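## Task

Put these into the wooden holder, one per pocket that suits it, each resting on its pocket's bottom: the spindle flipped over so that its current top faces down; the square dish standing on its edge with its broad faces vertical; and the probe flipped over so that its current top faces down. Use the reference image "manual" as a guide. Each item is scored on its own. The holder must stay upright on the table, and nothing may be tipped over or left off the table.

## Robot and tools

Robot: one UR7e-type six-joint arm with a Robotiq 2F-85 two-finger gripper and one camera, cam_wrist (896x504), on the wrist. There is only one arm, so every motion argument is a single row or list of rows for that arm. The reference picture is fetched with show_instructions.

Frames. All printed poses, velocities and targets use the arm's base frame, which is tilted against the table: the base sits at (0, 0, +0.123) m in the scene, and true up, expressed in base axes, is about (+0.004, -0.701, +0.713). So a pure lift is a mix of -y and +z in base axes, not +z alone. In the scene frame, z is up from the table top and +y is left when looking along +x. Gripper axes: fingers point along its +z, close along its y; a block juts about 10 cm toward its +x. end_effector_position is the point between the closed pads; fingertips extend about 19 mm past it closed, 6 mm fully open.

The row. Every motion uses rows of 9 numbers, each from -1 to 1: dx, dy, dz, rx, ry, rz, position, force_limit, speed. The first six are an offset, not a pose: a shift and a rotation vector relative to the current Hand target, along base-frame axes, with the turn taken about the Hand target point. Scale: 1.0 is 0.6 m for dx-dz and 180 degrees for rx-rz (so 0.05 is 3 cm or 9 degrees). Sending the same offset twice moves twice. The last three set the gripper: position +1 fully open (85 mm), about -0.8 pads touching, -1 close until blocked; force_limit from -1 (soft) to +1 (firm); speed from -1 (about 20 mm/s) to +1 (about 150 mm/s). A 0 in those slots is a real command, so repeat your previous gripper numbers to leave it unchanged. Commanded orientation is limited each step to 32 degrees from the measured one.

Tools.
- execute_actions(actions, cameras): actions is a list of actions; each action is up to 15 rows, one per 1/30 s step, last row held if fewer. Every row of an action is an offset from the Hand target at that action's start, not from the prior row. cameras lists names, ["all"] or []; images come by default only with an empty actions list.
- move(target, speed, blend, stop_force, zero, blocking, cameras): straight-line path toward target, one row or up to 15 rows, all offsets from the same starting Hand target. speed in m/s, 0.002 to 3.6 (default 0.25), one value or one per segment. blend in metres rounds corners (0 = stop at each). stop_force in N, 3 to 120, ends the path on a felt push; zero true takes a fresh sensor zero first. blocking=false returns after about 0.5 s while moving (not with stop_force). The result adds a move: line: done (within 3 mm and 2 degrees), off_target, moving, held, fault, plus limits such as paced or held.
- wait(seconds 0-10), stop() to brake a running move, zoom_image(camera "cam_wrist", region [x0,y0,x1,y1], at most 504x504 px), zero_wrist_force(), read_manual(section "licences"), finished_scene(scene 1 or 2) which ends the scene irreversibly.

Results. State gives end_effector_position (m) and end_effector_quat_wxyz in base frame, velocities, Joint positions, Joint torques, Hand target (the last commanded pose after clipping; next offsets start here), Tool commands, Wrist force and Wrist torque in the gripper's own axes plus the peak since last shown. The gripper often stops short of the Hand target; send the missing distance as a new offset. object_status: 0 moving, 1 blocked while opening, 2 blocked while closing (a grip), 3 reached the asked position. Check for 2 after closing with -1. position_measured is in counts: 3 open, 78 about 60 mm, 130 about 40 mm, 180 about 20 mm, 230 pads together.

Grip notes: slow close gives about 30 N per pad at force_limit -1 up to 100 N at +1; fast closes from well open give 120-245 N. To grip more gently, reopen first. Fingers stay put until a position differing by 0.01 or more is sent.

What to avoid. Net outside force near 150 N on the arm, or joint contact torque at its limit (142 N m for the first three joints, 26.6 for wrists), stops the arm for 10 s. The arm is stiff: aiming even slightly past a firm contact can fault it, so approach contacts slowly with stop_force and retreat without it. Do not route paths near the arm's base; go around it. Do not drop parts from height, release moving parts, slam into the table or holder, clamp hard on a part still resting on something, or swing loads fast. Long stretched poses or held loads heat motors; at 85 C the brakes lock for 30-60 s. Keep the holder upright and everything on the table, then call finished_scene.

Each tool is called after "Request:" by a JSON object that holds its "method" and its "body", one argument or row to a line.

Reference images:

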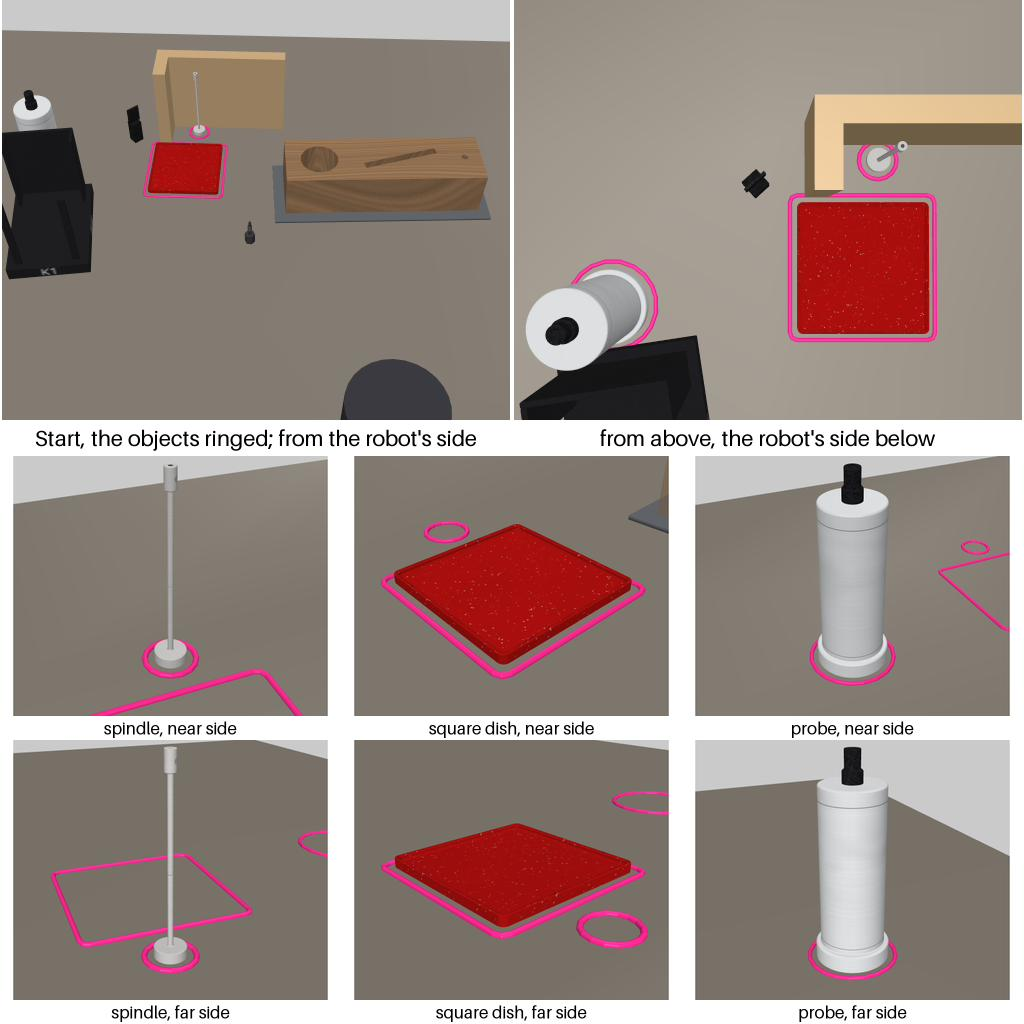

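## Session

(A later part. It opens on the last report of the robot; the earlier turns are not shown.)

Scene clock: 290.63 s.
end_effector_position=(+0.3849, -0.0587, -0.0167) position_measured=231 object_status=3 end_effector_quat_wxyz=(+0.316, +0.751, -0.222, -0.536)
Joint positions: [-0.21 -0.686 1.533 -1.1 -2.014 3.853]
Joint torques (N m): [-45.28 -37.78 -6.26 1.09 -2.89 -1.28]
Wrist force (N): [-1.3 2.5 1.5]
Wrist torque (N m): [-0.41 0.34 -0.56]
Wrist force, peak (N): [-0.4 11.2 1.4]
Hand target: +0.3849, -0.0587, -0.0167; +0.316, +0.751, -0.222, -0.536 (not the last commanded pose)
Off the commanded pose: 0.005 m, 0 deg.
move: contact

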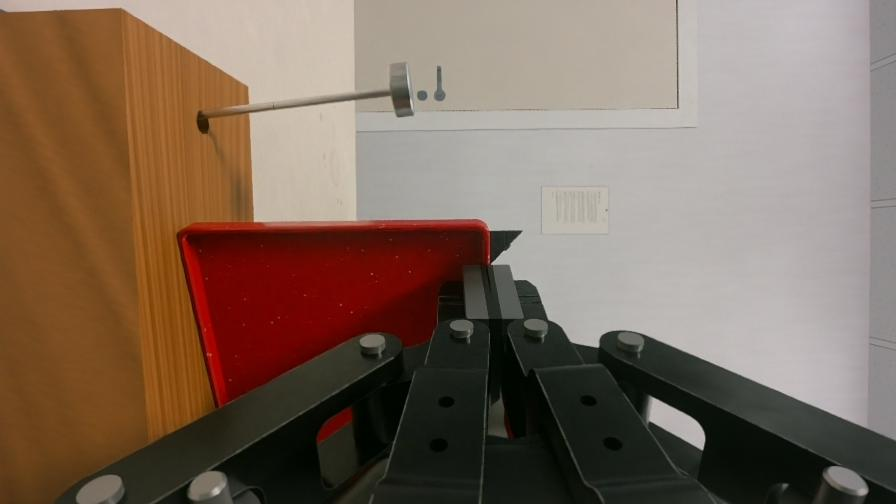

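Request:
{"method": "move", "body": {
  "target": [0, 0.005, -0.0051, 0, 0, 0, -1, 1, -1],
  "speed": 0.004,
  "stop_force": 9,
  "cameras": ["cam_wrist"]
}}

Request:
{"method": "zoom_image", "body": {
  "camera": "cam_wrist",
  "region": [165, 210, 245, 310]
}}

Scene clock: 295.33 s.
end_effector_position=(+0.3849, -0.0586, -0.0169) position_measured=231 object_status=3 end_effector_quat_wxyz=(+0.316, +0.751, -0.222, -0.536)
Joint positions: [-0.21 -0.686 1.533 -1.1 -2.014 3.853]
Joint torques (N m): [-41.76 -34.48 -13.33 -0.34 -1.4 -1.15]
Wrist force (N): [-2.0 14.3 1.5]
Wrist torque (N m): [-0.64 0.33 -0.60]
Wrist force, peak (N): [-1.1 17.6 1.4]
Hand target: +0.3849, -0.0586, -0.0169; +0.316, +0.751, -0.222, -0.536 (not the last commanded pose)
Off the commanded pose: 0.004 m, 0 deg.
move: contact

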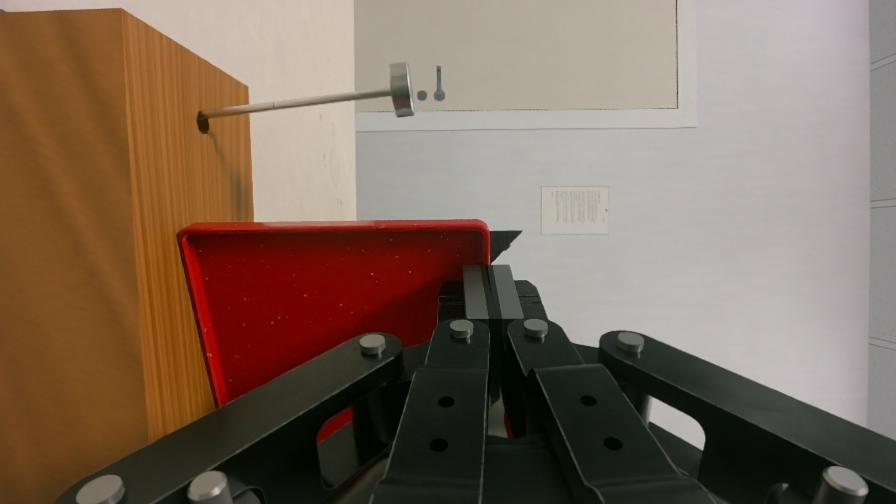

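Scaled by 5.040 from the camera's 896x504 image, which has a finer 1280x720 frame.

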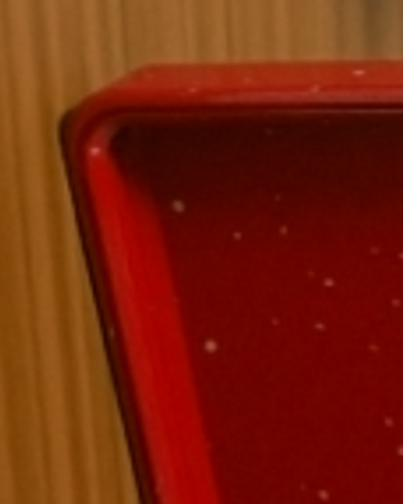

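Request:
{"method": "move", "body": {
  "target": [
    [0, -0.00117, 0.00119, 0, 0, 0, -1, 1, -1],
    [0.00078, -0.00098, 0.00138, 0, 0, 0, -1, 1, -1]
  ],
  "speed": 0.02
}}

Request:
{"method": "move", "body": {
  "target": [0, 0.007, -0.00713, 0, 0, 0, -1, 1, -1],
  "speed": 0.006,
  "stop_force": 9
}}

Scene clock: 300.03 s.
end_effector_position=(+0.3852, -0.0592, -0.0161) position_measured=231 object_status=3 end_effector_quat_wxyz=(+0.316, +0.751, -0.222, -0.536) end_effector_velocity=(+0.002, -0.001, +0.001) end_effector_angular_velocity=(+0.000, -0.002, +0.000)
Joint positions: [-0.211 -0.687 1.532 -1.098 -2.015 3.852]
Joint velocities: [0 0.001 -0.006 0.003 0 0]
Joint torques (N m): [-39.15 -28.76 -22.74 1.98 -4.28 -1.25]
Wrist force (N): [-1.0 -2.7 1.3]
Wrist torque (N m): [-0.23 0.34 -0.50]
Wrist force, peak (N): [-2.0 14.5 1.4]
Hand target: +0.3854, -0.0592, -0.0161; +0.316, +0.751, -0.222, -0.536
Off the commanded pose: 0.000 m, 0 deg.
move: done

Scene clock: 301.50 s.
end_effector_position=(+0.3854, -0.0586, -0.0167) position_measured=231 object_status=3 end_effector_quat_wxyz=(+0.316, +0.751, -0.222, -0.536)
Joint positions: [-0.21 -0.685 1.532 -1.099 -2.014 3.853]
Joint torques (N m): [-43.72 -36.46 -6.67 0.54 -2.29 -1.28]
Wrist force (N): [-1.4 8.6 1.8]
Wrist torque (N m): [-0.47 0.34 -0.56]
Wrist force, peak (N): [-0.8 13.4 1.8]
Hand target: +0.3854, -0.0586, -0.0167; +0.316, +0.751, -0.222, -0.536 (not the last commanded pose)
Off the commanded pose: 0.005 m, 0 deg.
move: contact

Request:
{"method": "wait", "body": {
  "seconds": 0,
  "cameras": ["cam_wrist"]
}}

Request:
{"method": "zoom_image", "body": {
  "camera": "cam_wrist",
  "region": [170, 215, 220, 275]
}}

Request:
{"method": "zoom_image", "body": {
  "camera": "cam_wrist",
  "region": [185, 345, 235, 405]
}}

Scene clock: 303.43 s.
end_effector_position=(+0.3854, -0.0586, -0.0167) position_measured=231 object_status=3 end_effector_quat_wxyz=(+0.316, +0.751, -0.222, -0.536)
Joint positions: [-0.21 -0.685 1.532 -1.099 -2.014 3.853]
Joint torques (N m): [-44.09 -36.11 -5.29 0.51 -2.3 -1.23]
Wrist force (N): [-1.5 8.6 1.7]
Wrist torque (N m): [-0.44 0.35 -0.56]
Wrist force, peak (N): [-1.6 8.7 1.6]
Hand target: +0.3854, -0.0586, -0.0167; +0.316, +0.751, -0.222, -0.536 (not the last commanded pose)
Tool commands: gripper/position=-1.0 gripper/force_limit=+1.0 gripper/speed=-1.0
Off the commanded pose: 0.005 m, 0 deg.

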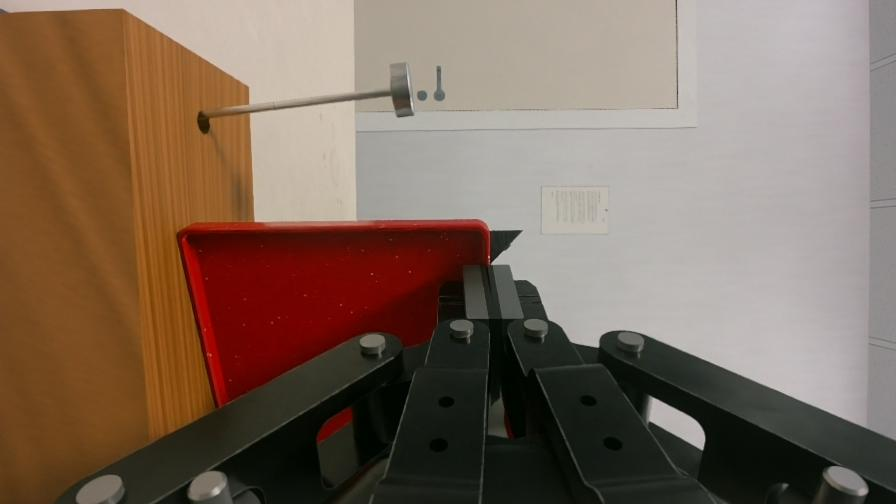

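Scaled by 8.400 from the camera's 896x504 image, which has a finer 1280x720 frame.

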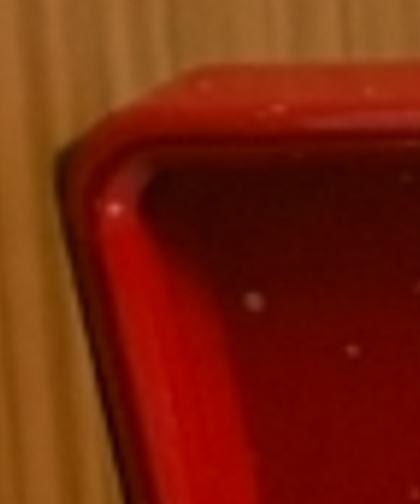

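Scaled by 8.400 from the camera's 896x504 image, which has a finer 1280x720 frame.

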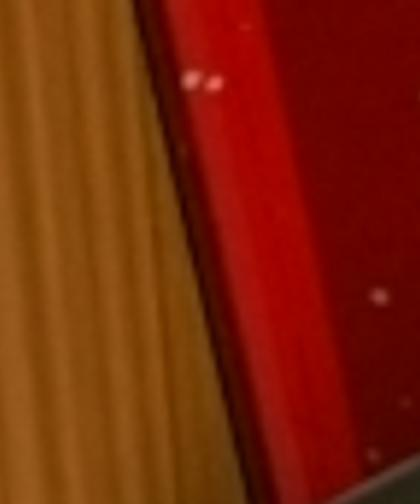

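Request:
{"method": "move", "body": {
  "target": [
    [0, -0.00117, 0.00119, 0, 0, 0, -1, 1, -1],
    [-0.00013, -0.00017, 0.00218, 0, 0, 0, -1, 1, -1]
  ],
  "speed": 0.02
}}

Request:
{"method": "move", "body": {
  "target": [0, 0.007, -0.00713, 0, 0, 0, -1, 1, -1],
  "speed": 0.006,
  "stop_force": 9,
  "cameras": ["cam_wrist"]
}}

Request:
{"method": "zoom_image", "body": {
  "camera": "cam_wrist",
  "region": [170, 215, 220, 275]
}}

Scene clock: 310.10 s.
end_effector_position=(+0.3853, -0.0589, -0.0156) position_measured=231 object_status=3 end_effector_quat_wxyz=(+0.316, +0.751, -0.222, -0.536)
Joint positions: [-0.211 -0.687 1.532 -1.097 -2.015 3.852]
Joint torques (N m): [-27.66 -41.17 -7.35 2.05 0.35 0.84]
Wrist force (N): [-0.8 -2.8 1.4]
Wrist torque (N m): [-0.25 0.31 -0.49]
Wrist force, peak (N): [-1.3 8.7 1.6]
Hand target: +0.3853, -0.0587, -0.0154; +0.316, +0.751, -0.222, -0.536
Off the commanded pose: 0.000 m, 0 deg.
move: done

Scene clock: 311.63 s.
end_effector_position=(+0.3852, -0.0580, -0.0161) position_measured=231 object_status=3 end_effector_quat_wxyz=(+0.316, +0.751, -0.222, -0.536)
Joint positions: [-0.209 -0.686 1.532 -1.098 -2.013 3.853]
Joint torques (N m): [-43.74 -36.44 -16.42 0.74 -2.24 -1.21]
Wrist force (N): [-0.9 7.2 1.6]
Wrist torque (N m): [-0.41 0.31 -0.56]
Wrist force, peak (N): [-0.7 12.4 1.7]
Hand target: +0.3852, -0.0580, -0.0161; +0.317, +0.751, -0.222, -0.536 (not the last commanded pose)
Off the commanded pose: 0.005 m, 0 deg.
move: contact

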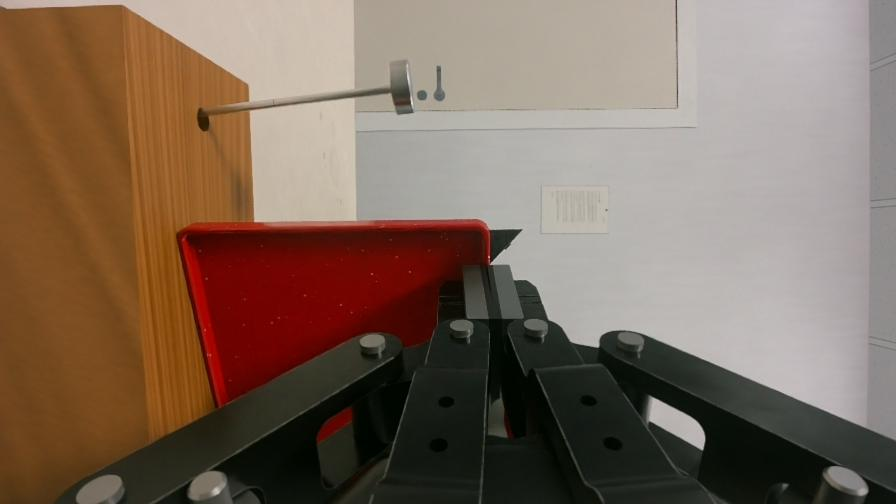

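Scaled by 8.400 from the camera's 896x504 image, which has a finer 1280x720 frame.

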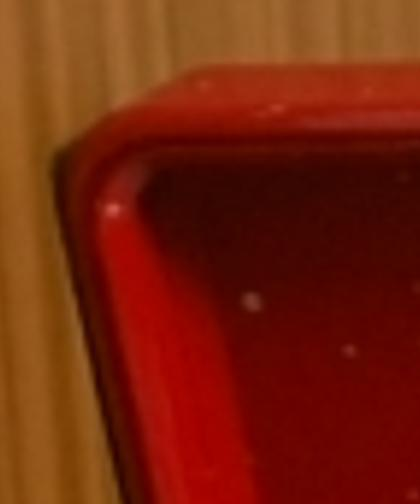

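Request:
{"method": "move", "body": {
  "target": [
    [0, -0.00117, 0.00119, 0, 0, 0, -1, 1, -1],
    [-0.00102, -0.00016, 0.00219, 0, 0, 0, -1, 1, -1]
  ],
  "speed": 0.02
}}

Request:
{"method": "move", "body": {
  "target": [0, 0.007, -0.00713, 0, 0, 0, -1, 1, -1],
  "speed": 0.006,
  "stop_force": 9,
  "cameras": ["cam_wrist"]
}}

Request:
{"method": "zoom_image", "body": {
  "camera": "cam_wrist",
  "region": [170, 215, 220, 275]
}}

Scene clock: 317.63 s.
end_effector_position=(+0.3848, -0.0584, -0.0150) position_measured=231 object_status=3 end_effector_quat_wxyz=(+0.317, +0.751, -0.222, -0.536) end_effector_velocity=(-0.001, +0.002, +0.002) end_effector_angular_velocity=(+0.001, +0.000, +0.000)
Joint positions: [-0.21 -0.689 1.534 -1.097 -2.014 3.853]
Joint velocities: [0.002 -0.005 0.005 0 0.002 0]
Joint torques (N m): [-29.5 -39.37 -5.35 1.96 -0.02 0.38]
Wrist force (N): [-0.7 -2.5 1.3]
Wrist torque (N m): [-0.20 0.30 -0.50]
Wrist force, peak (N): [-1.0 7.4 1.6]
Hand target: +0.3846, -0.0581, -0.0148; +0.317, +0.751, -0.222, -0.536
Off the commanded pose: 0.000 m, 0 deg.
move: done

Scene clock: 319.17 s.
end_effector_position=(+0.3846, -0.0574, -0.0155) position_measured=231 object_status=3 end_effector_quat_wxyz=(+0.317, +0.751, -0.222, -0.536)
Joint positions: [-0.208 -0.688 1.534 -1.098 -2.013 3.853]
Joint torques (N m): [-43.96 -36.16 -11.57 0.73 -2.25 -1.26]
Wrist force (N): [-0.7 8.1 1.4]
Wrist torque (N m): [-0.42 0.36 -0.56]
Wrist force, peak (N): [-0.2 12.6 1.5]
Hand target: +0.3846, -0.0574, -0.0155; +0.317, +0.751, -0.222, -0.536 (not the last commanded pose)
Off the commanded pose: 0.005 m, 0 deg.
move: contact

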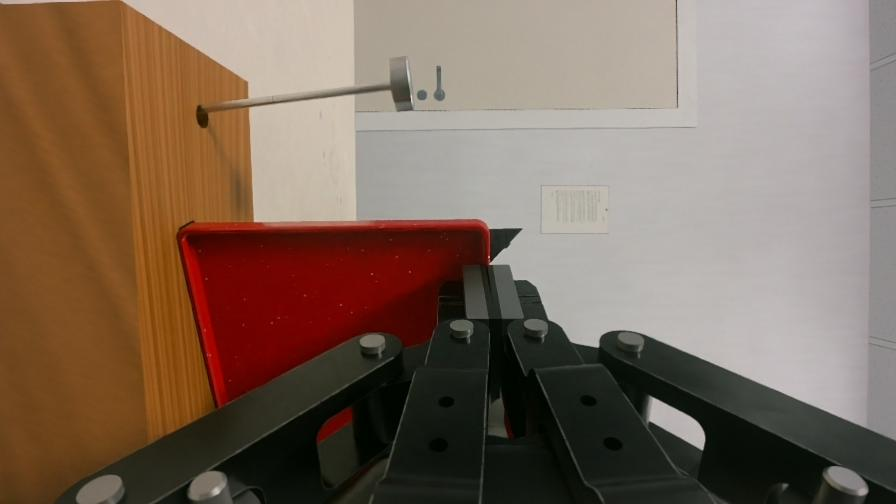

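Scaled by 8.400 from the camera's 896x504 image, which has a finer 1280x720 frame.

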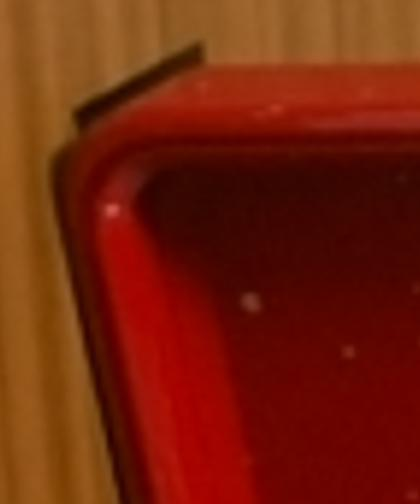

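Request:
{"method": "move", "body": {
  "target": [
    [0, -0.00117, 0.00119, 0, 0, 0, -1, 1, -1],
    [-0.0032, -0.00259, -0.0002, 0, 0, 0, -1, 1, -1]
  ],
  "speed": 0.02
}}

Request:
{"method": "move", "body": {
  "target": [0, 0.007, -0.00713, 0, 0, 0, -1, 1, -1],
  "speed": 0.006,
  "stop_force": 7,
  "cameras": ["cam_wrist"]
}}

Request:
{"method": "zoom_image", "body": {
  "camera": "cam_wrist",
  "region": [170, 215, 220, 275]
}}

Scene clock: 325.23 s.
end_effector_position=(+0.3828, -0.0589, -0.0156) position_measured=231 object_status=3 end_effector_quat_wxyz=(+0.317, +0.751, -0.222, -0.536)
Joint positions: [-0.211 -0.691 1.541 -1.102 -2.016 3.852]
Joint torques (N m): [-46.56 -37.58 -5.84 -0.71 -5.18 -1.47]
Wrist force (N): [-0.8 -2.6 1.3]
Wrist torque (N m): [-0.21 0.33 -0.38]
Wrist force, peak (N): [-0.6 8.2 1.5]
Hand target: +0.3827, -0.0589, -0.0156; +0.317, +0.751, -0.222, -0.536
Off the commanded pose: 0.000 m, 0 deg.
move: done

Scene clock: 326.73 s.
end_effector_position=(+0.3827, -0.0581, -0.0165) position_measured=231 object_status=3 end_effector_quat_wxyz=(+0.317, +0.751, -0.222, -0.536)
Joint positions: [-0.21 -0.69 1.541 -1.104 -2.014 3.852]
Joint torques (N m): [-44.89 -36.42 -11.57 0.38 -3.13 -1.18]
Wrist force (N): [-2.6 5.5 1.3]
Wrist torque (N m): [-0.38 0.25 -0.40]
Wrist force, peak (N): [-3.8 9.9 1.0]
Hand target: +0.3827, -0.0581, -0.0165; +0.317, +0.751, -0.222, -0.536 (not the last commanded pose)
Off the commanded pose: 0.005 m, 0 deg.
move: contact

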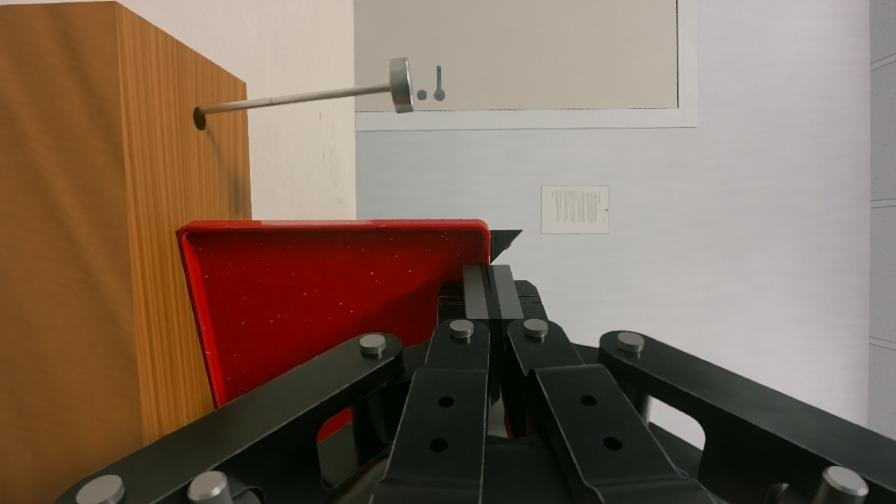

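Scaled by 8.400 from the camera's 896x504 image, which has a finer 1280x720 frame.

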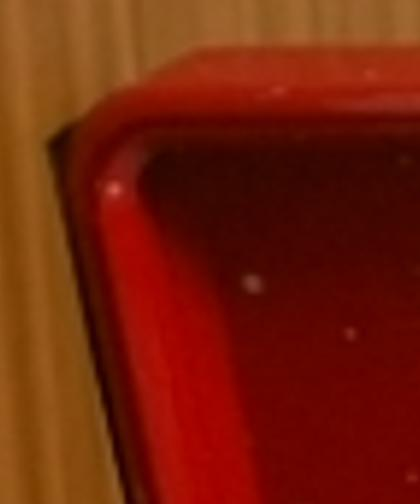

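Request:
{"method": "move", "body": {
  "target": [
    [0, -0.00175, 0.00178, 0, 0, 0, -1, 1, -1],
    [-0.00049, -0.00074, 0.00277, 0, 0, 0, -1, 1, -1]
  ],
  "speed": 0.02
}}

Request:
{"method": "move", "body": {
  "target": [0, 0.008, -0.00813, 0, 0, 0, -1, 1, -1],
  "speed": 0.006,
  "stop_force": 7,
  "cameras": ["cam_wrist"]
}}

Request:
{"method": "zoom_image", "body": {
  "camera": "cam_wrist",
  "region": [170, 215, 220, 275]
}}

Scene clock: 332.43 s.
end_effector_position=(+0.3825, -0.0588, -0.0150) position_measured=231 object_status=3 end_effector_quat_wxyz=(+0.317, +0.751, -0.222, -0.536)
Joint positions: [-0.211 -0.693 1.542 -1.102 -2.016 3.852]
Joint torques (N m): [-27.42 -39.76 -5.97 1.65 0.04 0.34]
Wrist force (N): [-0.7 -2.4 1.3]
Wrist torque (N m): [-0.19 0.30 -0.35]
Wrist force, peak (N): [-2.6 5.9 1.4]
Hand target: +0.3824, -0.0586, -0.0148; +0.317, +0.751, -0.222, -0.536
Off the commanded pose: 0.000 m, 0 deg.
move: done

Scene clock: 334.03 s.
end_effector_position=(+0.3824, -0.0575, -0.0159) position_measured=231 object_status=3 end_effector_quat_wxyz=(+0.317, +0.751, -0.222, -0.536)
Joint positions: [-0.209 -0.691 1.542 -1.103 -2.014 3.853]
Joint torques (N m): [-45.34 -35.79 -12.58 0.45 -3.16 -1.29]
Wrist force (N): [-3.0 6.2 1.3]
Wrist torque (N m): [-0.38 0.28 -0.45]
Wrist force, peak (N): [-3.9 10.1 1.4]
Hand target: +0.3824, -0.0575, -0.0159; +0.317, +0.751, -0.222, -0.536 (not the last commanded pose)
Off the commanded pose: 0.005 m, 0 deg.
move: contact

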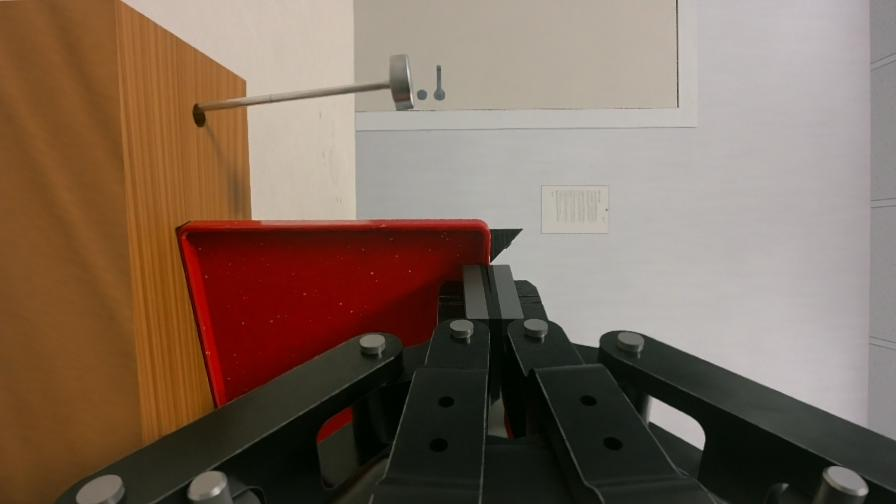

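Scaled by 8.400 from the camera's 896x504 image, which has a finer 1280x720 frame.

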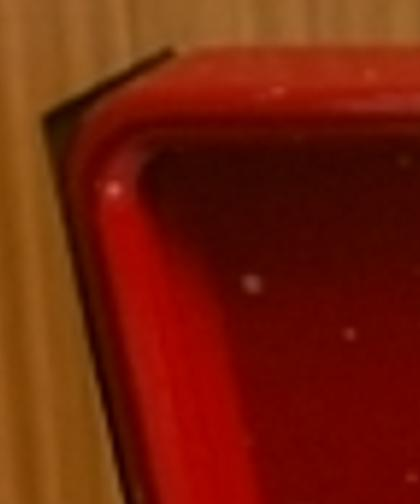

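Request:
{"method": "move", "body": {
  "target": [
    [0, -0.001, 0.00101, 0, 0, 0, -1, 1, -1],
    [0.00063, -0.00085, 0.00116, 0, 0, 0, -1, 1, -1]
  ],
  "speed": 0.02
}}

Request:
{"method": "move", "body": {
  "target": [0, 0.008, -0.00813, 0, 0, 0, -1, 1, -1],
  "speed": 0.006,
  "stop_force": 7,
  "cameras": ["cam_wrist"]
}}

Request:
{"method": "zoom_image", "body": {
  "camera": "cam_wrist",
  "region": [170, 215, 220, 275]
}}

Scene clock: 337.40 s.
end_effector_position=(+0.3826, -0.0580, -0.0152) position_measured=231 object_status=3 end_effector_quat_wxyz=(+0.317, +0.751, -0.222, -0.536) end_effector_velocity=(+0.002, +0.000, +0.001) end_effector_angular_velocity=(+0.000, -0.001, +0.000)
Joint positions: [-0.21 -0.692 1.542 -1.102 -2.014 3.852]
Joint velocities: [0 0.001 -0.005 0.003 0 0]
Joint torques (N m): [-40.17 -29.22 -23.64 2.09 -4.04 -1.34]
Wrist force (N): [-0.7 -2.4 1.3]
Wrist torque (N m): [-0.19 0.30 -0.44]
Wrist force, peak (N): [-3.1 6.3 1.4]
Hand target: +0.3827, -0.0580, -0.0152; +0.317, +0.751, -0.222, -0.536
Off the commanded pose: 0.000 m, 0 deg.
move: done

Scene clock: 338.83 s.
end_effector_position=(+0.3827, -0.0574, -0.0158) position_measured=231 object_status=3 end_effector_quat_wxyz=(+0.317, +0.751, -0.222, -0.536)
Joint positions: [-0.209 -0.691 1.541 -1.102 -2.013 3.853]
Joint torques (N m): [-44.67 -36.31 -8.33 0.33 -3.01 -1.27]
Wrist force (N): [-2.9 6.3 1.4]
Wrist torque (N m): [-0.40 0.25 -0.46]
Wrist force, peak (N): [-3.9 10.2 1.4]
Hand target: +0.3827, -0.0574, -0.0158; +0.317, +0.751, -0.222, -0.536 (not the last commanded pose)
Off the commanded pose: 0.006 m, 0 deg.
move: contact

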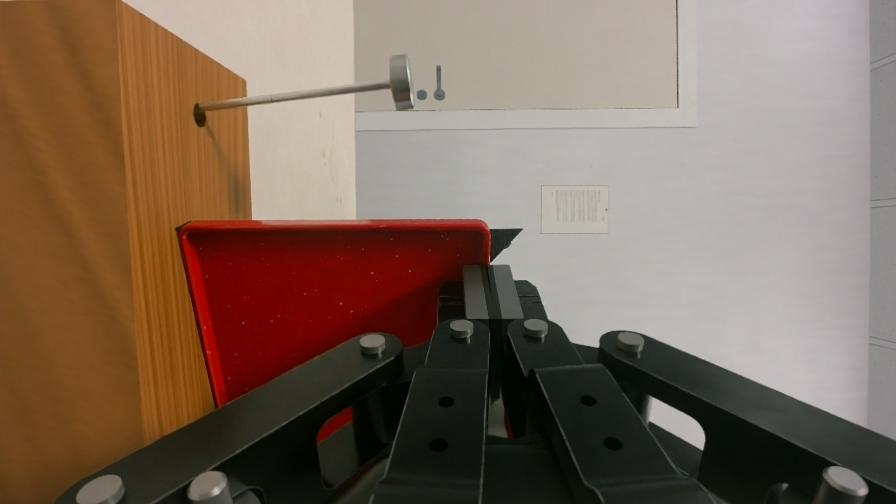

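Scaled by 8.400 from the camera's 896x504 image, which has a finer 1280x720 frame.

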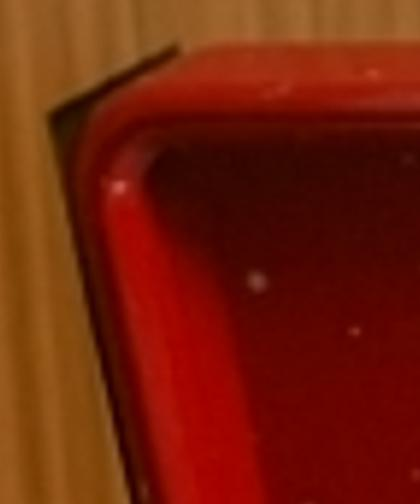

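Request:
{"method": "zoom_image", "body": {
  "camera": "cam_wrist",
  "region": [180, 200, 500, 250]
}}

Scaled by 1.575 from the camera's 896x504 image, which has a finer 1280x720 frame.

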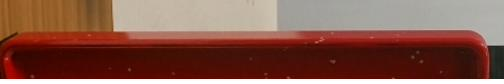

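Request:
{"method": "move", "body": {
  "target": [
    [0, -0.00234, 0.00238, 0, 0, 0, -1, 1, -1],
    [-0.00077, -0.00077, 0.00393, -0.00247, -0.00061, -0.0006, -1, 1, -1]
  ],
  "speed": 0.02
}}

Request:
{"method": "move", "body": {
  "target": [0, 0.008, -0.00813, 0, 0, 0, -1, 1, -1],
  "speed": 0.006,
  "stop_force": 5,
  "cameras": ["cam_wrist"]
}}

Request:
{"method": "zoom_image", "body": {
  "camera": "cam_wrist",
  "region": [170, 215, 220, 275]
}}

Scene clock: 349.47 s.
end_effector_position=(+0.3823, -0.0579, -0.0135) position_measured=231 object_status=3 end_effector_quat_wxyz=(+0.319, +0.750, -0.225, -0.535)
Joint positions: [-0.21 -0.696 1.543 -1.099 -2.014 3.86]
Joint torques (N m): [-28.65 -38.88 -6.13 1.9 0.1 1.68]
Wrist force (N): [-0.8 -2.6 1.4]
Wrist torque (N m): [-0.22 0.31 -0.52]
Wrist force, peak (N): [-3.0 6.5 1.6]
Hand target: +0.3823, -0.0579, -0.0135; +0.319, +0.750, -0.225, -0.535
Off the commanded pose: 0.000 m, 0 deg.
move: done

Scene clock: 351.13 s.
end_effector_position=(+0.3822, -0.0563, -0.0150) position_measured=231 object_status=3 end_effector_quat_wxyz=(+0.319, +0.750, -0.225, -0.535)
Joint positions: [-0.207 -0.693 1.543 -1.101 -2.012 3.861]
Joint torques (N m): [-45.37 -36.42 -5.31 0.75 -3.63 -1.17]
Wrist force (N): [-2.4 4.6 1.4]
Wrist torque (N m): [-0.36 0.25 -0.51]
Wrist force, peak (N): [-3.3 7.5 1.5]
Hand target: +0.3822, -0.0563, -0.0150; +0.319, +0.750, -0.225, -0.535 (not the last commanded pose)
Off the commanded pose: 0.005 m, 0 deg.
move: contact

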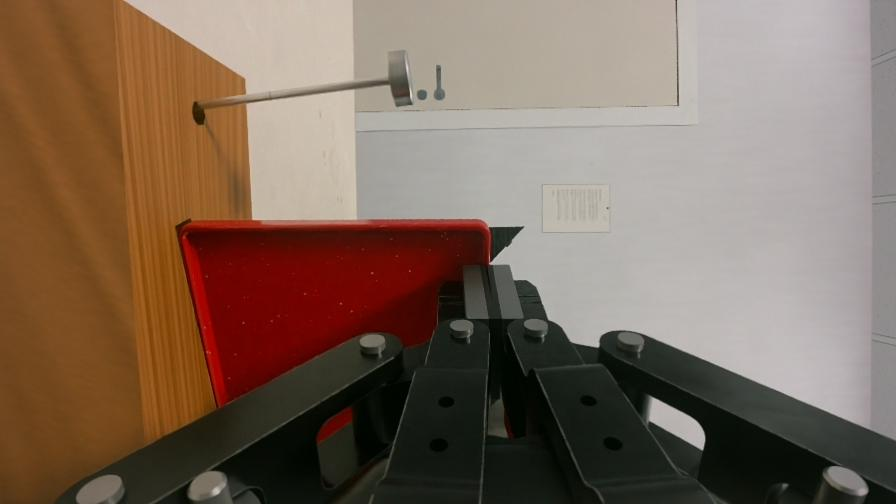

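Scaled by 8.400 from the camera's 896x504 image, which has a finer 1280x720 frame.

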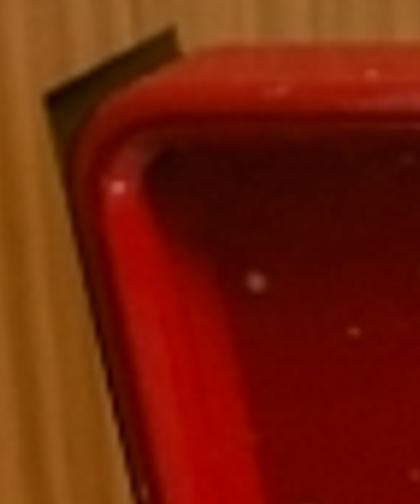

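Request:
{"method": "move", "body": {
  "target": [
    [0, -0.00234, 0.00238, 0, 0, 0, -1, 1, -1],
    [0.00302, -0.01005, -0.00227, 0.02101, 0.00516, 0.00508, -1, 1, -1]
  ],
  "speed": 0.03
}}

Request:
{"method": "move", "body": {
  "target": [0, 0.00702, -0.00713, 0, 0, 0, -1, 1, -1],
  "speed": 0.006,
  "stop_force": 4,
  "cameras": ["cam_wrist"]
}}

Request:
{"method": "zoom_image", "body": {
  "camera": "cam_wrist",
  "region": [170, 205, 230, 275]
}}

Scene clock: 359.77 s.
end_effector_position=(+0.3840, -0.0623, -0.0164) position_measured=231 object_status=3 end_effector_quat_wxyz=(+0.300, +0.757, -0.199, -0.545)
Joint positions: [-0.216 -0.688 1.537 -1.102 -2.021 3.789]
Joint torques (N m): [-46.36 -25.63 -23.78 -0.97 -5.11 -1.49]
Wrist force (N): [-0.4 -3.1 1.1]
Wrist torque (N m): [-0.29 0.26 -0.34]
Wrist force, peak (N): [-2.5 4.8 1.4]
Hand target: +0.3840, -0.0624, -0.0164; +0.300, +0.757, -0.198, -0.545
Off the commanded pose: 0.000 m, 0 deg.
move: done

Scene clock: 361.70 s.
end_effector_position=(+0.3840, -0.0581, -0.0207) position_measured=231 object_status=3 end_effector_quat_wxyz=(+0.300, +0.757, -0.198, -0.545)
Joint positions: [-0.21 -0.68 1.536 -1.108 -2.014 3.791]
Joint torques (N m): [-29.02 -25.6 -23.7 -0.94 0.2 1.41]
Wrist force (N): [-0.3 -2.7 1.4]
Wrist torque (N m): [-0.25 0.23 -0.50]
Wrist force, peak (N): [-0.5 -2.9 1.5]
Hand target: +0.3840, -0.0581, -0.0207; +0.300, +0.757, -0.198, -0.545
Off the commanded pose: 0.000 m, 0 deg.
move: done

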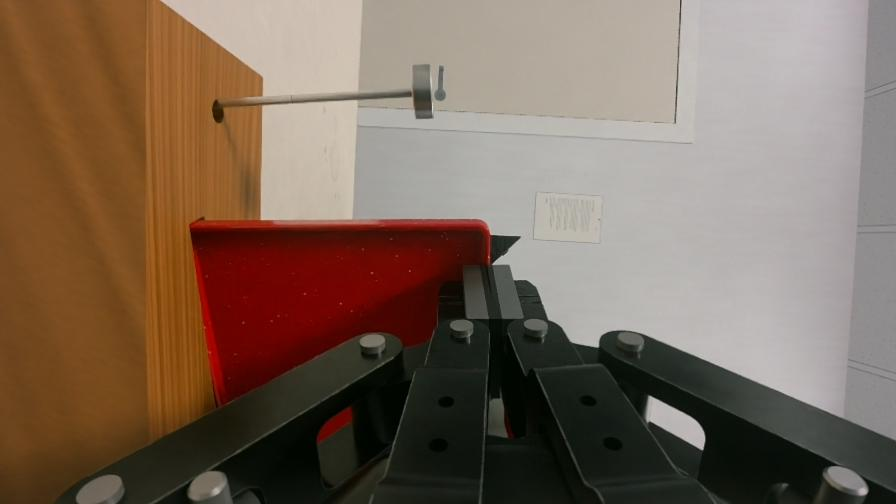

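Scaled by 7.200 from the camera's 896x504 image, which has a finer 1280x720 frame.

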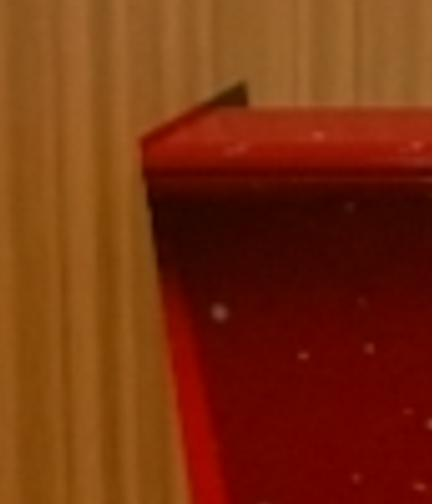

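Request:
{"method": "move", "body": {
  "target": [0, 0.00702, -0.00713, 0, 0, 0, -1, 1, -1],
  "speed": 0.006,
  "stop_force": 4,
  "cameras": ["cam_wrist"]
}}

Request:
{"method": "zoom_image", "body": {
  "camera": "cam_wrist",
  "region": [170, 205, 230, 275]
}}

Request:
{"method": "zoom_image", "body": {
  "camera": "cam_wrist",
  "region": [180, 340, 240, 410]
}}

Scene clock: 364.90 s.
end_effector_position=(+0.3840, -0.0539, -0.0249) position_measured=231 object_status=3 end_effector_quat_wxyz=(+0.300, +0.757, -0.198, -0.545)
Joint positions: [-0.203 -0.673 1.535 -1.113 -2.008 3.793]
Joint torques (N m): [-29.1 -25.62 -22.78 -1 0.3 1.4]
Wrist force (N): [-0.5 -2.7 1.5]
Wrist torque (N m): [-0.29 0.24 -0.50]
Wrist force, peak (N): [-0.5 -2.9 1.7]
Hand target: +0.3840, -0.0539, -0.0249; +0.300, +0.757, -0.198, -0.545
Off the commanded pose: 0.000 m, 0 deg.
move: done

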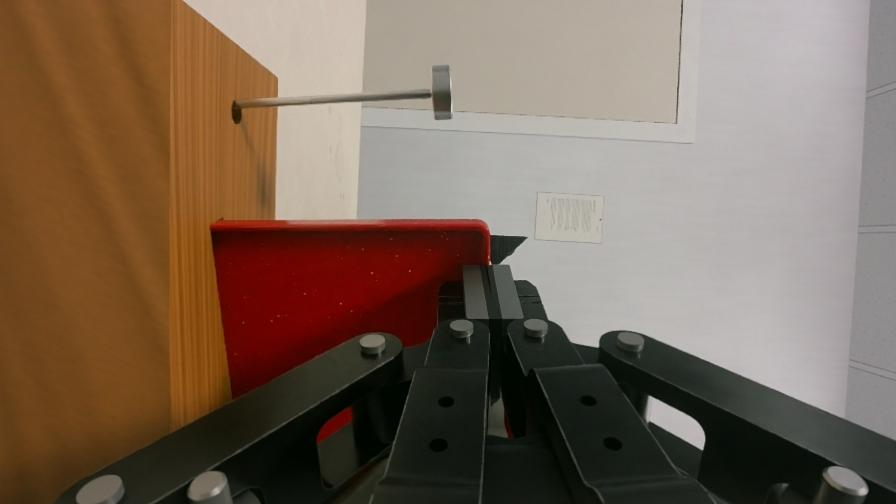

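Scaled by 7.200 from the camera's 896x504 image, which has a finer 1280x720 frame.

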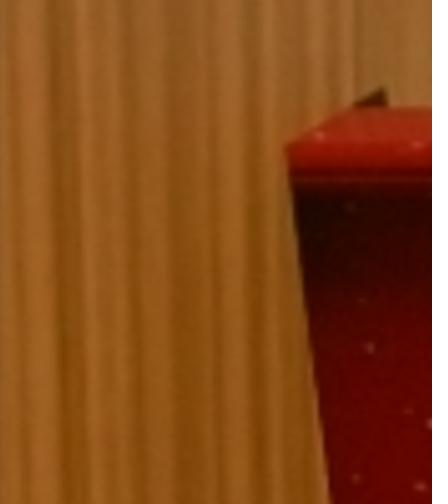

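Scaled by 7.200 from the camera's 896x504 image, which has a finer 1280x720 frame.

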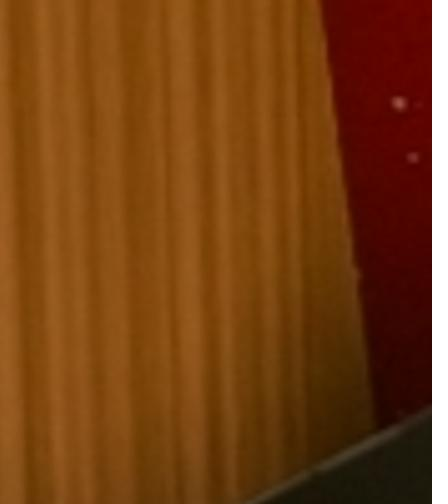

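Request:
{"method": "move", "body": {
  "target": [-0.00164, 0.00414, 0.00259, -0.0105, -0.00258, -0.00254, -1, 1, -1],
  "speed": 0.012
}}

Request:
{"method": "wait", "body": {
  "seconds": 0,
  "cameras": ["cam_wrist"]
}}

Request:
{"method": "zoom_image", "body": {
  "camera": "cam_wrist",
  "region": [170, 205, 230, 275]
}}

Scene clock: 369.93 s.
end_effector_position=(+0.3830, -0.0515, -0.0234) position_measured=231 object_status=3 end_effector_quat_wxyz=(+0.309, +0.754, -0.212, -0.540)
Joint positions: [-0.199 -0.677 1.538 -1.112 -2.004 3.828]
Joint torques (N m): [-28.72 -38.48 -4.84 2.01 0.35 1.54]
Wrist force (N): [-0.7 -2.7 1.1]
Wrist torque (N m): [-0.24 0.29 -0.51]
Wrist force, peak (N): [-0.5 -3.1 1.4]
Hand target: +0.3830, -0.0514, -0.0234; +0.309, +0.754, -0.212, -0.540
Off the commanded pose: 0.000 m, 0 deg.
move: done

Scene clock: 369.93 s.
end_effector_position=(+0.3830, -0.0515, -0.0234) position_measured=231 object_status=3 end_effector_quat_wxyz=(+0.309, +0.754, -0.212, -0.540)
Joint positions: [-0.199 -0.677 1.538 -1.112 -2.004 3.828]
Joint torques (N m): [-28.72 -38.48 -4.84 2.01 0.35 1.54]
Wrist force (N): [-0.7 -2.7 1.1]
Wrist torque (N m): [-0.24 0.29 -0.51]
Wrist force, peak (N): [-0.7 -2.7 1.1]
Hand target: +0.3830, -0.0514, -0.0234; +0.309, +0.754, -0.212, -0.540
Tool commands: gripper/position=-1.0 gripper/force_limit=+1.0 gripper/speed=-1.0
Off the commanded pose: 0.000 m, 0 deg.

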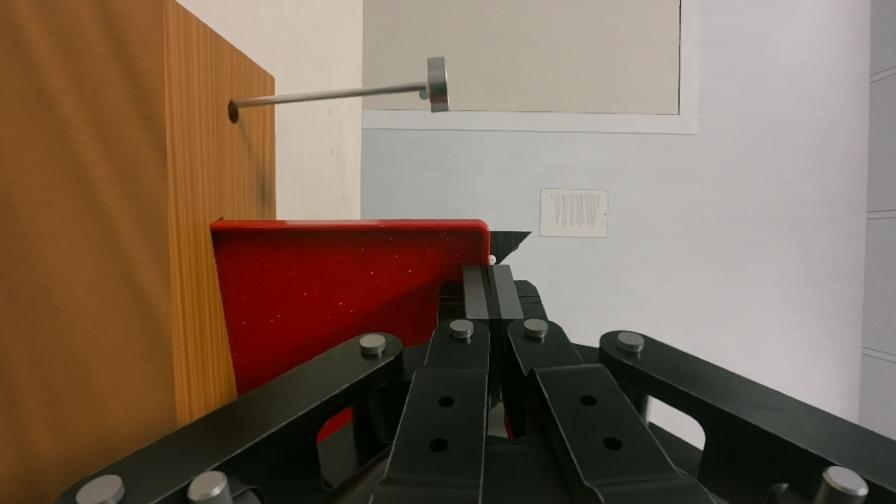

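Scaled by 7.200 from the camera's 896x504 image, which has a finer 1280x720 frame.

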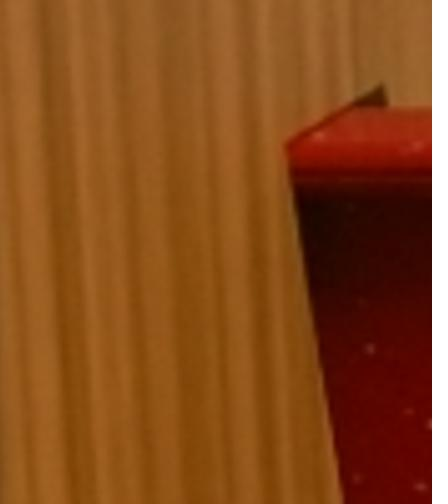

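No contact. Finish rotation then descend.

Request:
{"method": "move", "body": {
  "target": [-0.00164, 0.00414, 0.00259, -0.0105, -0.00258, -0.00254, -1, 1, -1],
  "speed": 0.012
}}

Request:
{"method": "move", "body": {
  "target": [0, 0.0351, -0.0356, 0, 0, 0, -1, 1, -1],
  "speed": 0.012,
  "stop_force": 4,
  "cameras": ["cam_wrist"]
}}

Request:
{"method": "zoom_image", "body": {
  "camera": "cam_wrist",
  "region": [200, 205, 330, 275]
}}

Scene clock: 373.17 s.
end_effector_position=(+0.3820, -0.0490, -0.0219) position_measured=231 object_status=3 end_effector_quat_wxyz=(+0.319, +0.750, -0.225, -0.535)
Joint positions: [-0.196 -0.681 1.541 -1.111 -2.001 3.864]
Joint torques (N m): [-28.18 -39.91 -5.73 2.02 0.3 1.62]
Wrist force (N): [-0.7 -2.7 1.3]
Wrist torque (N m): [-0.24 0.29 -0.52]
Wrist force, peak (N): [-0.5 -2.9 1.3]
Hand target: +0.3820, -0.0490, -0.0218; +0.319, +0.750, -0.225, -0.535
Off the commanded pose: 0.000 m, 0 deg.
move: done

Scene clock: 376.70 s.
end_effector_position=(+0.3820, -0.0279, -0.0432) position_measured=231 object_status=3 end_effector_quat_wxyz=(+0.319, +0.750, -0.225, -0.535)
Joint positions: [-0.162 -0.641 1.532 -1.138 -1.968 3.874]
Joint torques (N m): [-28.68 -26.57 -22.59 -0.88 0.44 1.4]
Wrist force (N): [-0.7 -2.5 1.5]
Wrist torque (N m): [-0.25 0.25 -0.51]
Wrist force, peak (N): [-0.7 -3.0 1.6]
Hand target: +0.3820, -0.0279, -0.0432; +0.319, +0.750, -0.225, -0.535
Off the commanded pose: 0.000 m, 0 deg.
move: done

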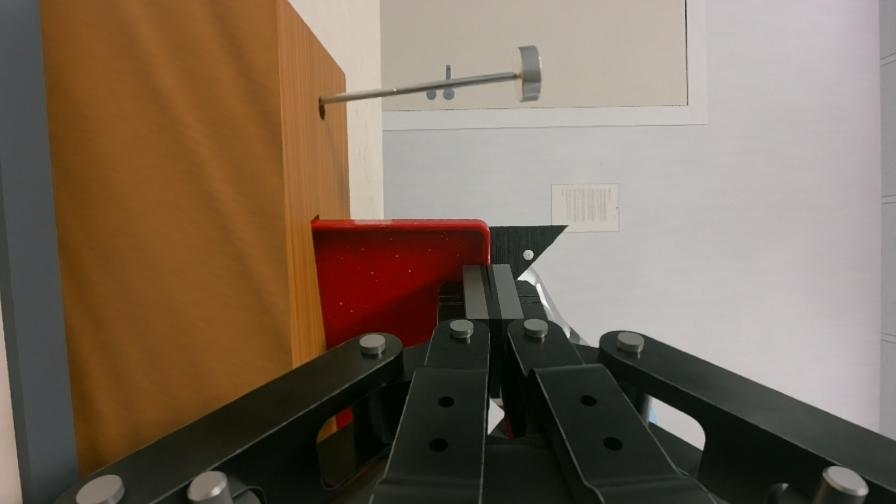

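Scaled by 3.877 from the camera's 896x504 image, which has a finer 1280x720 frame.

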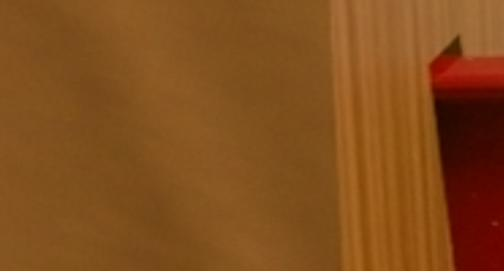

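Request:
{"method": "move", "body": {
  "target": [0, 0.0164, -0.0166, 0, 0, 0, -1, 1, -1],
  "speed": 0.01,
  "stop_force": 4
}}

Scene clock: 379.87 s.
end_effector_position=(+0.3820, -0.0207, -0.0505) position_measured=231 object_status=3 end_effector_quat_wxyz=(+0.319, +0.750, -0.225, -0.535)
Joint positions: [-0.15 -0.626 1.528 -1.147 -1.956 3.877]
Joint torques (N m): [-46.04 -39.44 -3.42 1.66 -3.56 -1.31]
Wrist force (N): [-0.1 1.1 1.4]
Wrist torque (N m): [-0.31 0.23 -0.61]
Wrist force, peak (N): [1.6 9.8 1.4]
Hand target: +0.3820, -0.0207, -0.0505; +0.319, +0.750, -0.225, -0.535 (not the last commanded pose)
Off the commanded pose: 0.004 m, 0 deg.
move: contact

Request:
{"method": "move", "body": {
  "target": [0, 0, 0, 0, 0, 0, -0.45, 1, -1],
  "speed": 0.05,
  "cameras": ["cam_wrist"]
}}

Scene clock: 382.57 s.
end_effector_position=(+0.3820, -0.0207, -0.0505) position_measured=186 object_status=0 end_effector_quat_wxyz=(+0.319, +0.750, -0.225, -0.535)
Joint positions: [-0.15 -0.626 1.528 -1.147 -1.956 3.877]
Joint torques (N m): [-44.08 -38.59 -4.37 1.34 -3.71 -1.23]
Wrist force (N): [-0.8 -0.6 1.5]
Wrist torque (N m): [-0.32 0.27 -0.56]
Wrist force, peak (N): [-0.2 1.6 1.8]
Hand target: +0.3820, -0.0207, -0.0505; +0.319, +0.750, -0.225, -0.535
Off the commanded pose: 0.000 m, 0 deg.
move: done

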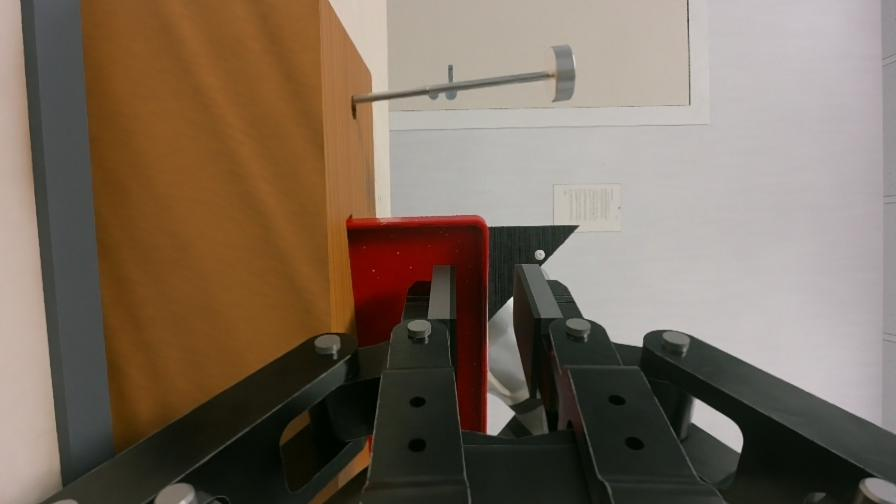

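Request:
{"method": "move", "body": {
  "target": [
    [0.0945, 0.0232, 0.0228, 0, 0, 0, -0.45, 1, -1],
    [0.0945, -0.1873, 0.2366, 0, 0, 0, -0.45, 1, -1],
    [0.1967, 0.3477, 0.7633, -0.4926, -0.0028, -0.116, -0.45, 1, -1],
    [0.1967, 0.5348, 0.5733, -0.4926, -0.0028, -0.116, -0.45, 1, -1]
  ],
  "speed": [0.08, 0.25, 0.35, 0.25],
  "blend": [0.01, 0.05, 0.05, 0],
  "cameras": ["cam_wrist"]
}}

Scene clock: 408.93 s.
end_effector_position=(+0.4866, +0.2682, +0.3156) position_measured=186 object_status=3 end_effector_quat_wxyz=(+0.651, +0.260, -0.657, -0.277)
Joint positions: [0.168 -0.339 0.051 0.289 -1.377 5.504]
Joint torques (N m): [-42.29 -42.09 -16.08 1.4 -1.27 -0.17]
Wrist force (N): [-1.0 0.3 1.1]
Wrist torque (N m): [-0.02 0.39 -0.35]
Wrist force, peak (N): [-11.7 0.3 2.8]
Hand target: +0.4866, +0.2682, +0.3156; +0.651, +0.260, -0.657, -0.277 (not the last commanded pose)
Tool commands: gripper/position=-0.45098 gripper/force_limit=+1.0 gripper/speed=-1.0
Off the commanded pose: 0.041 m, 2 deg.
FORCE FAULT: contact force on the arm reached its limit, and the arm stopped for 10 seconds. The contact can be on any part of the arm, not only on its tool. That time counts as 20 of the actions that you can send in this scene. The arm's remaining commands of this call were not run. During the stop the arm's controller moved it back a little. The arm's target is now where it stood when the stop ended, not its last command. The arm accepts commands again.
elbow stopped short: the move would have taken joint 3 (elbow) straighter than the controller allows.
move: fault

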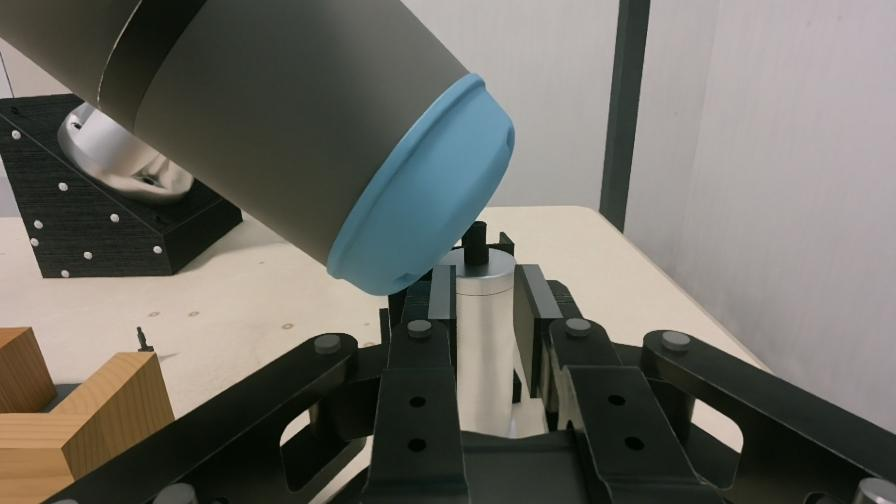

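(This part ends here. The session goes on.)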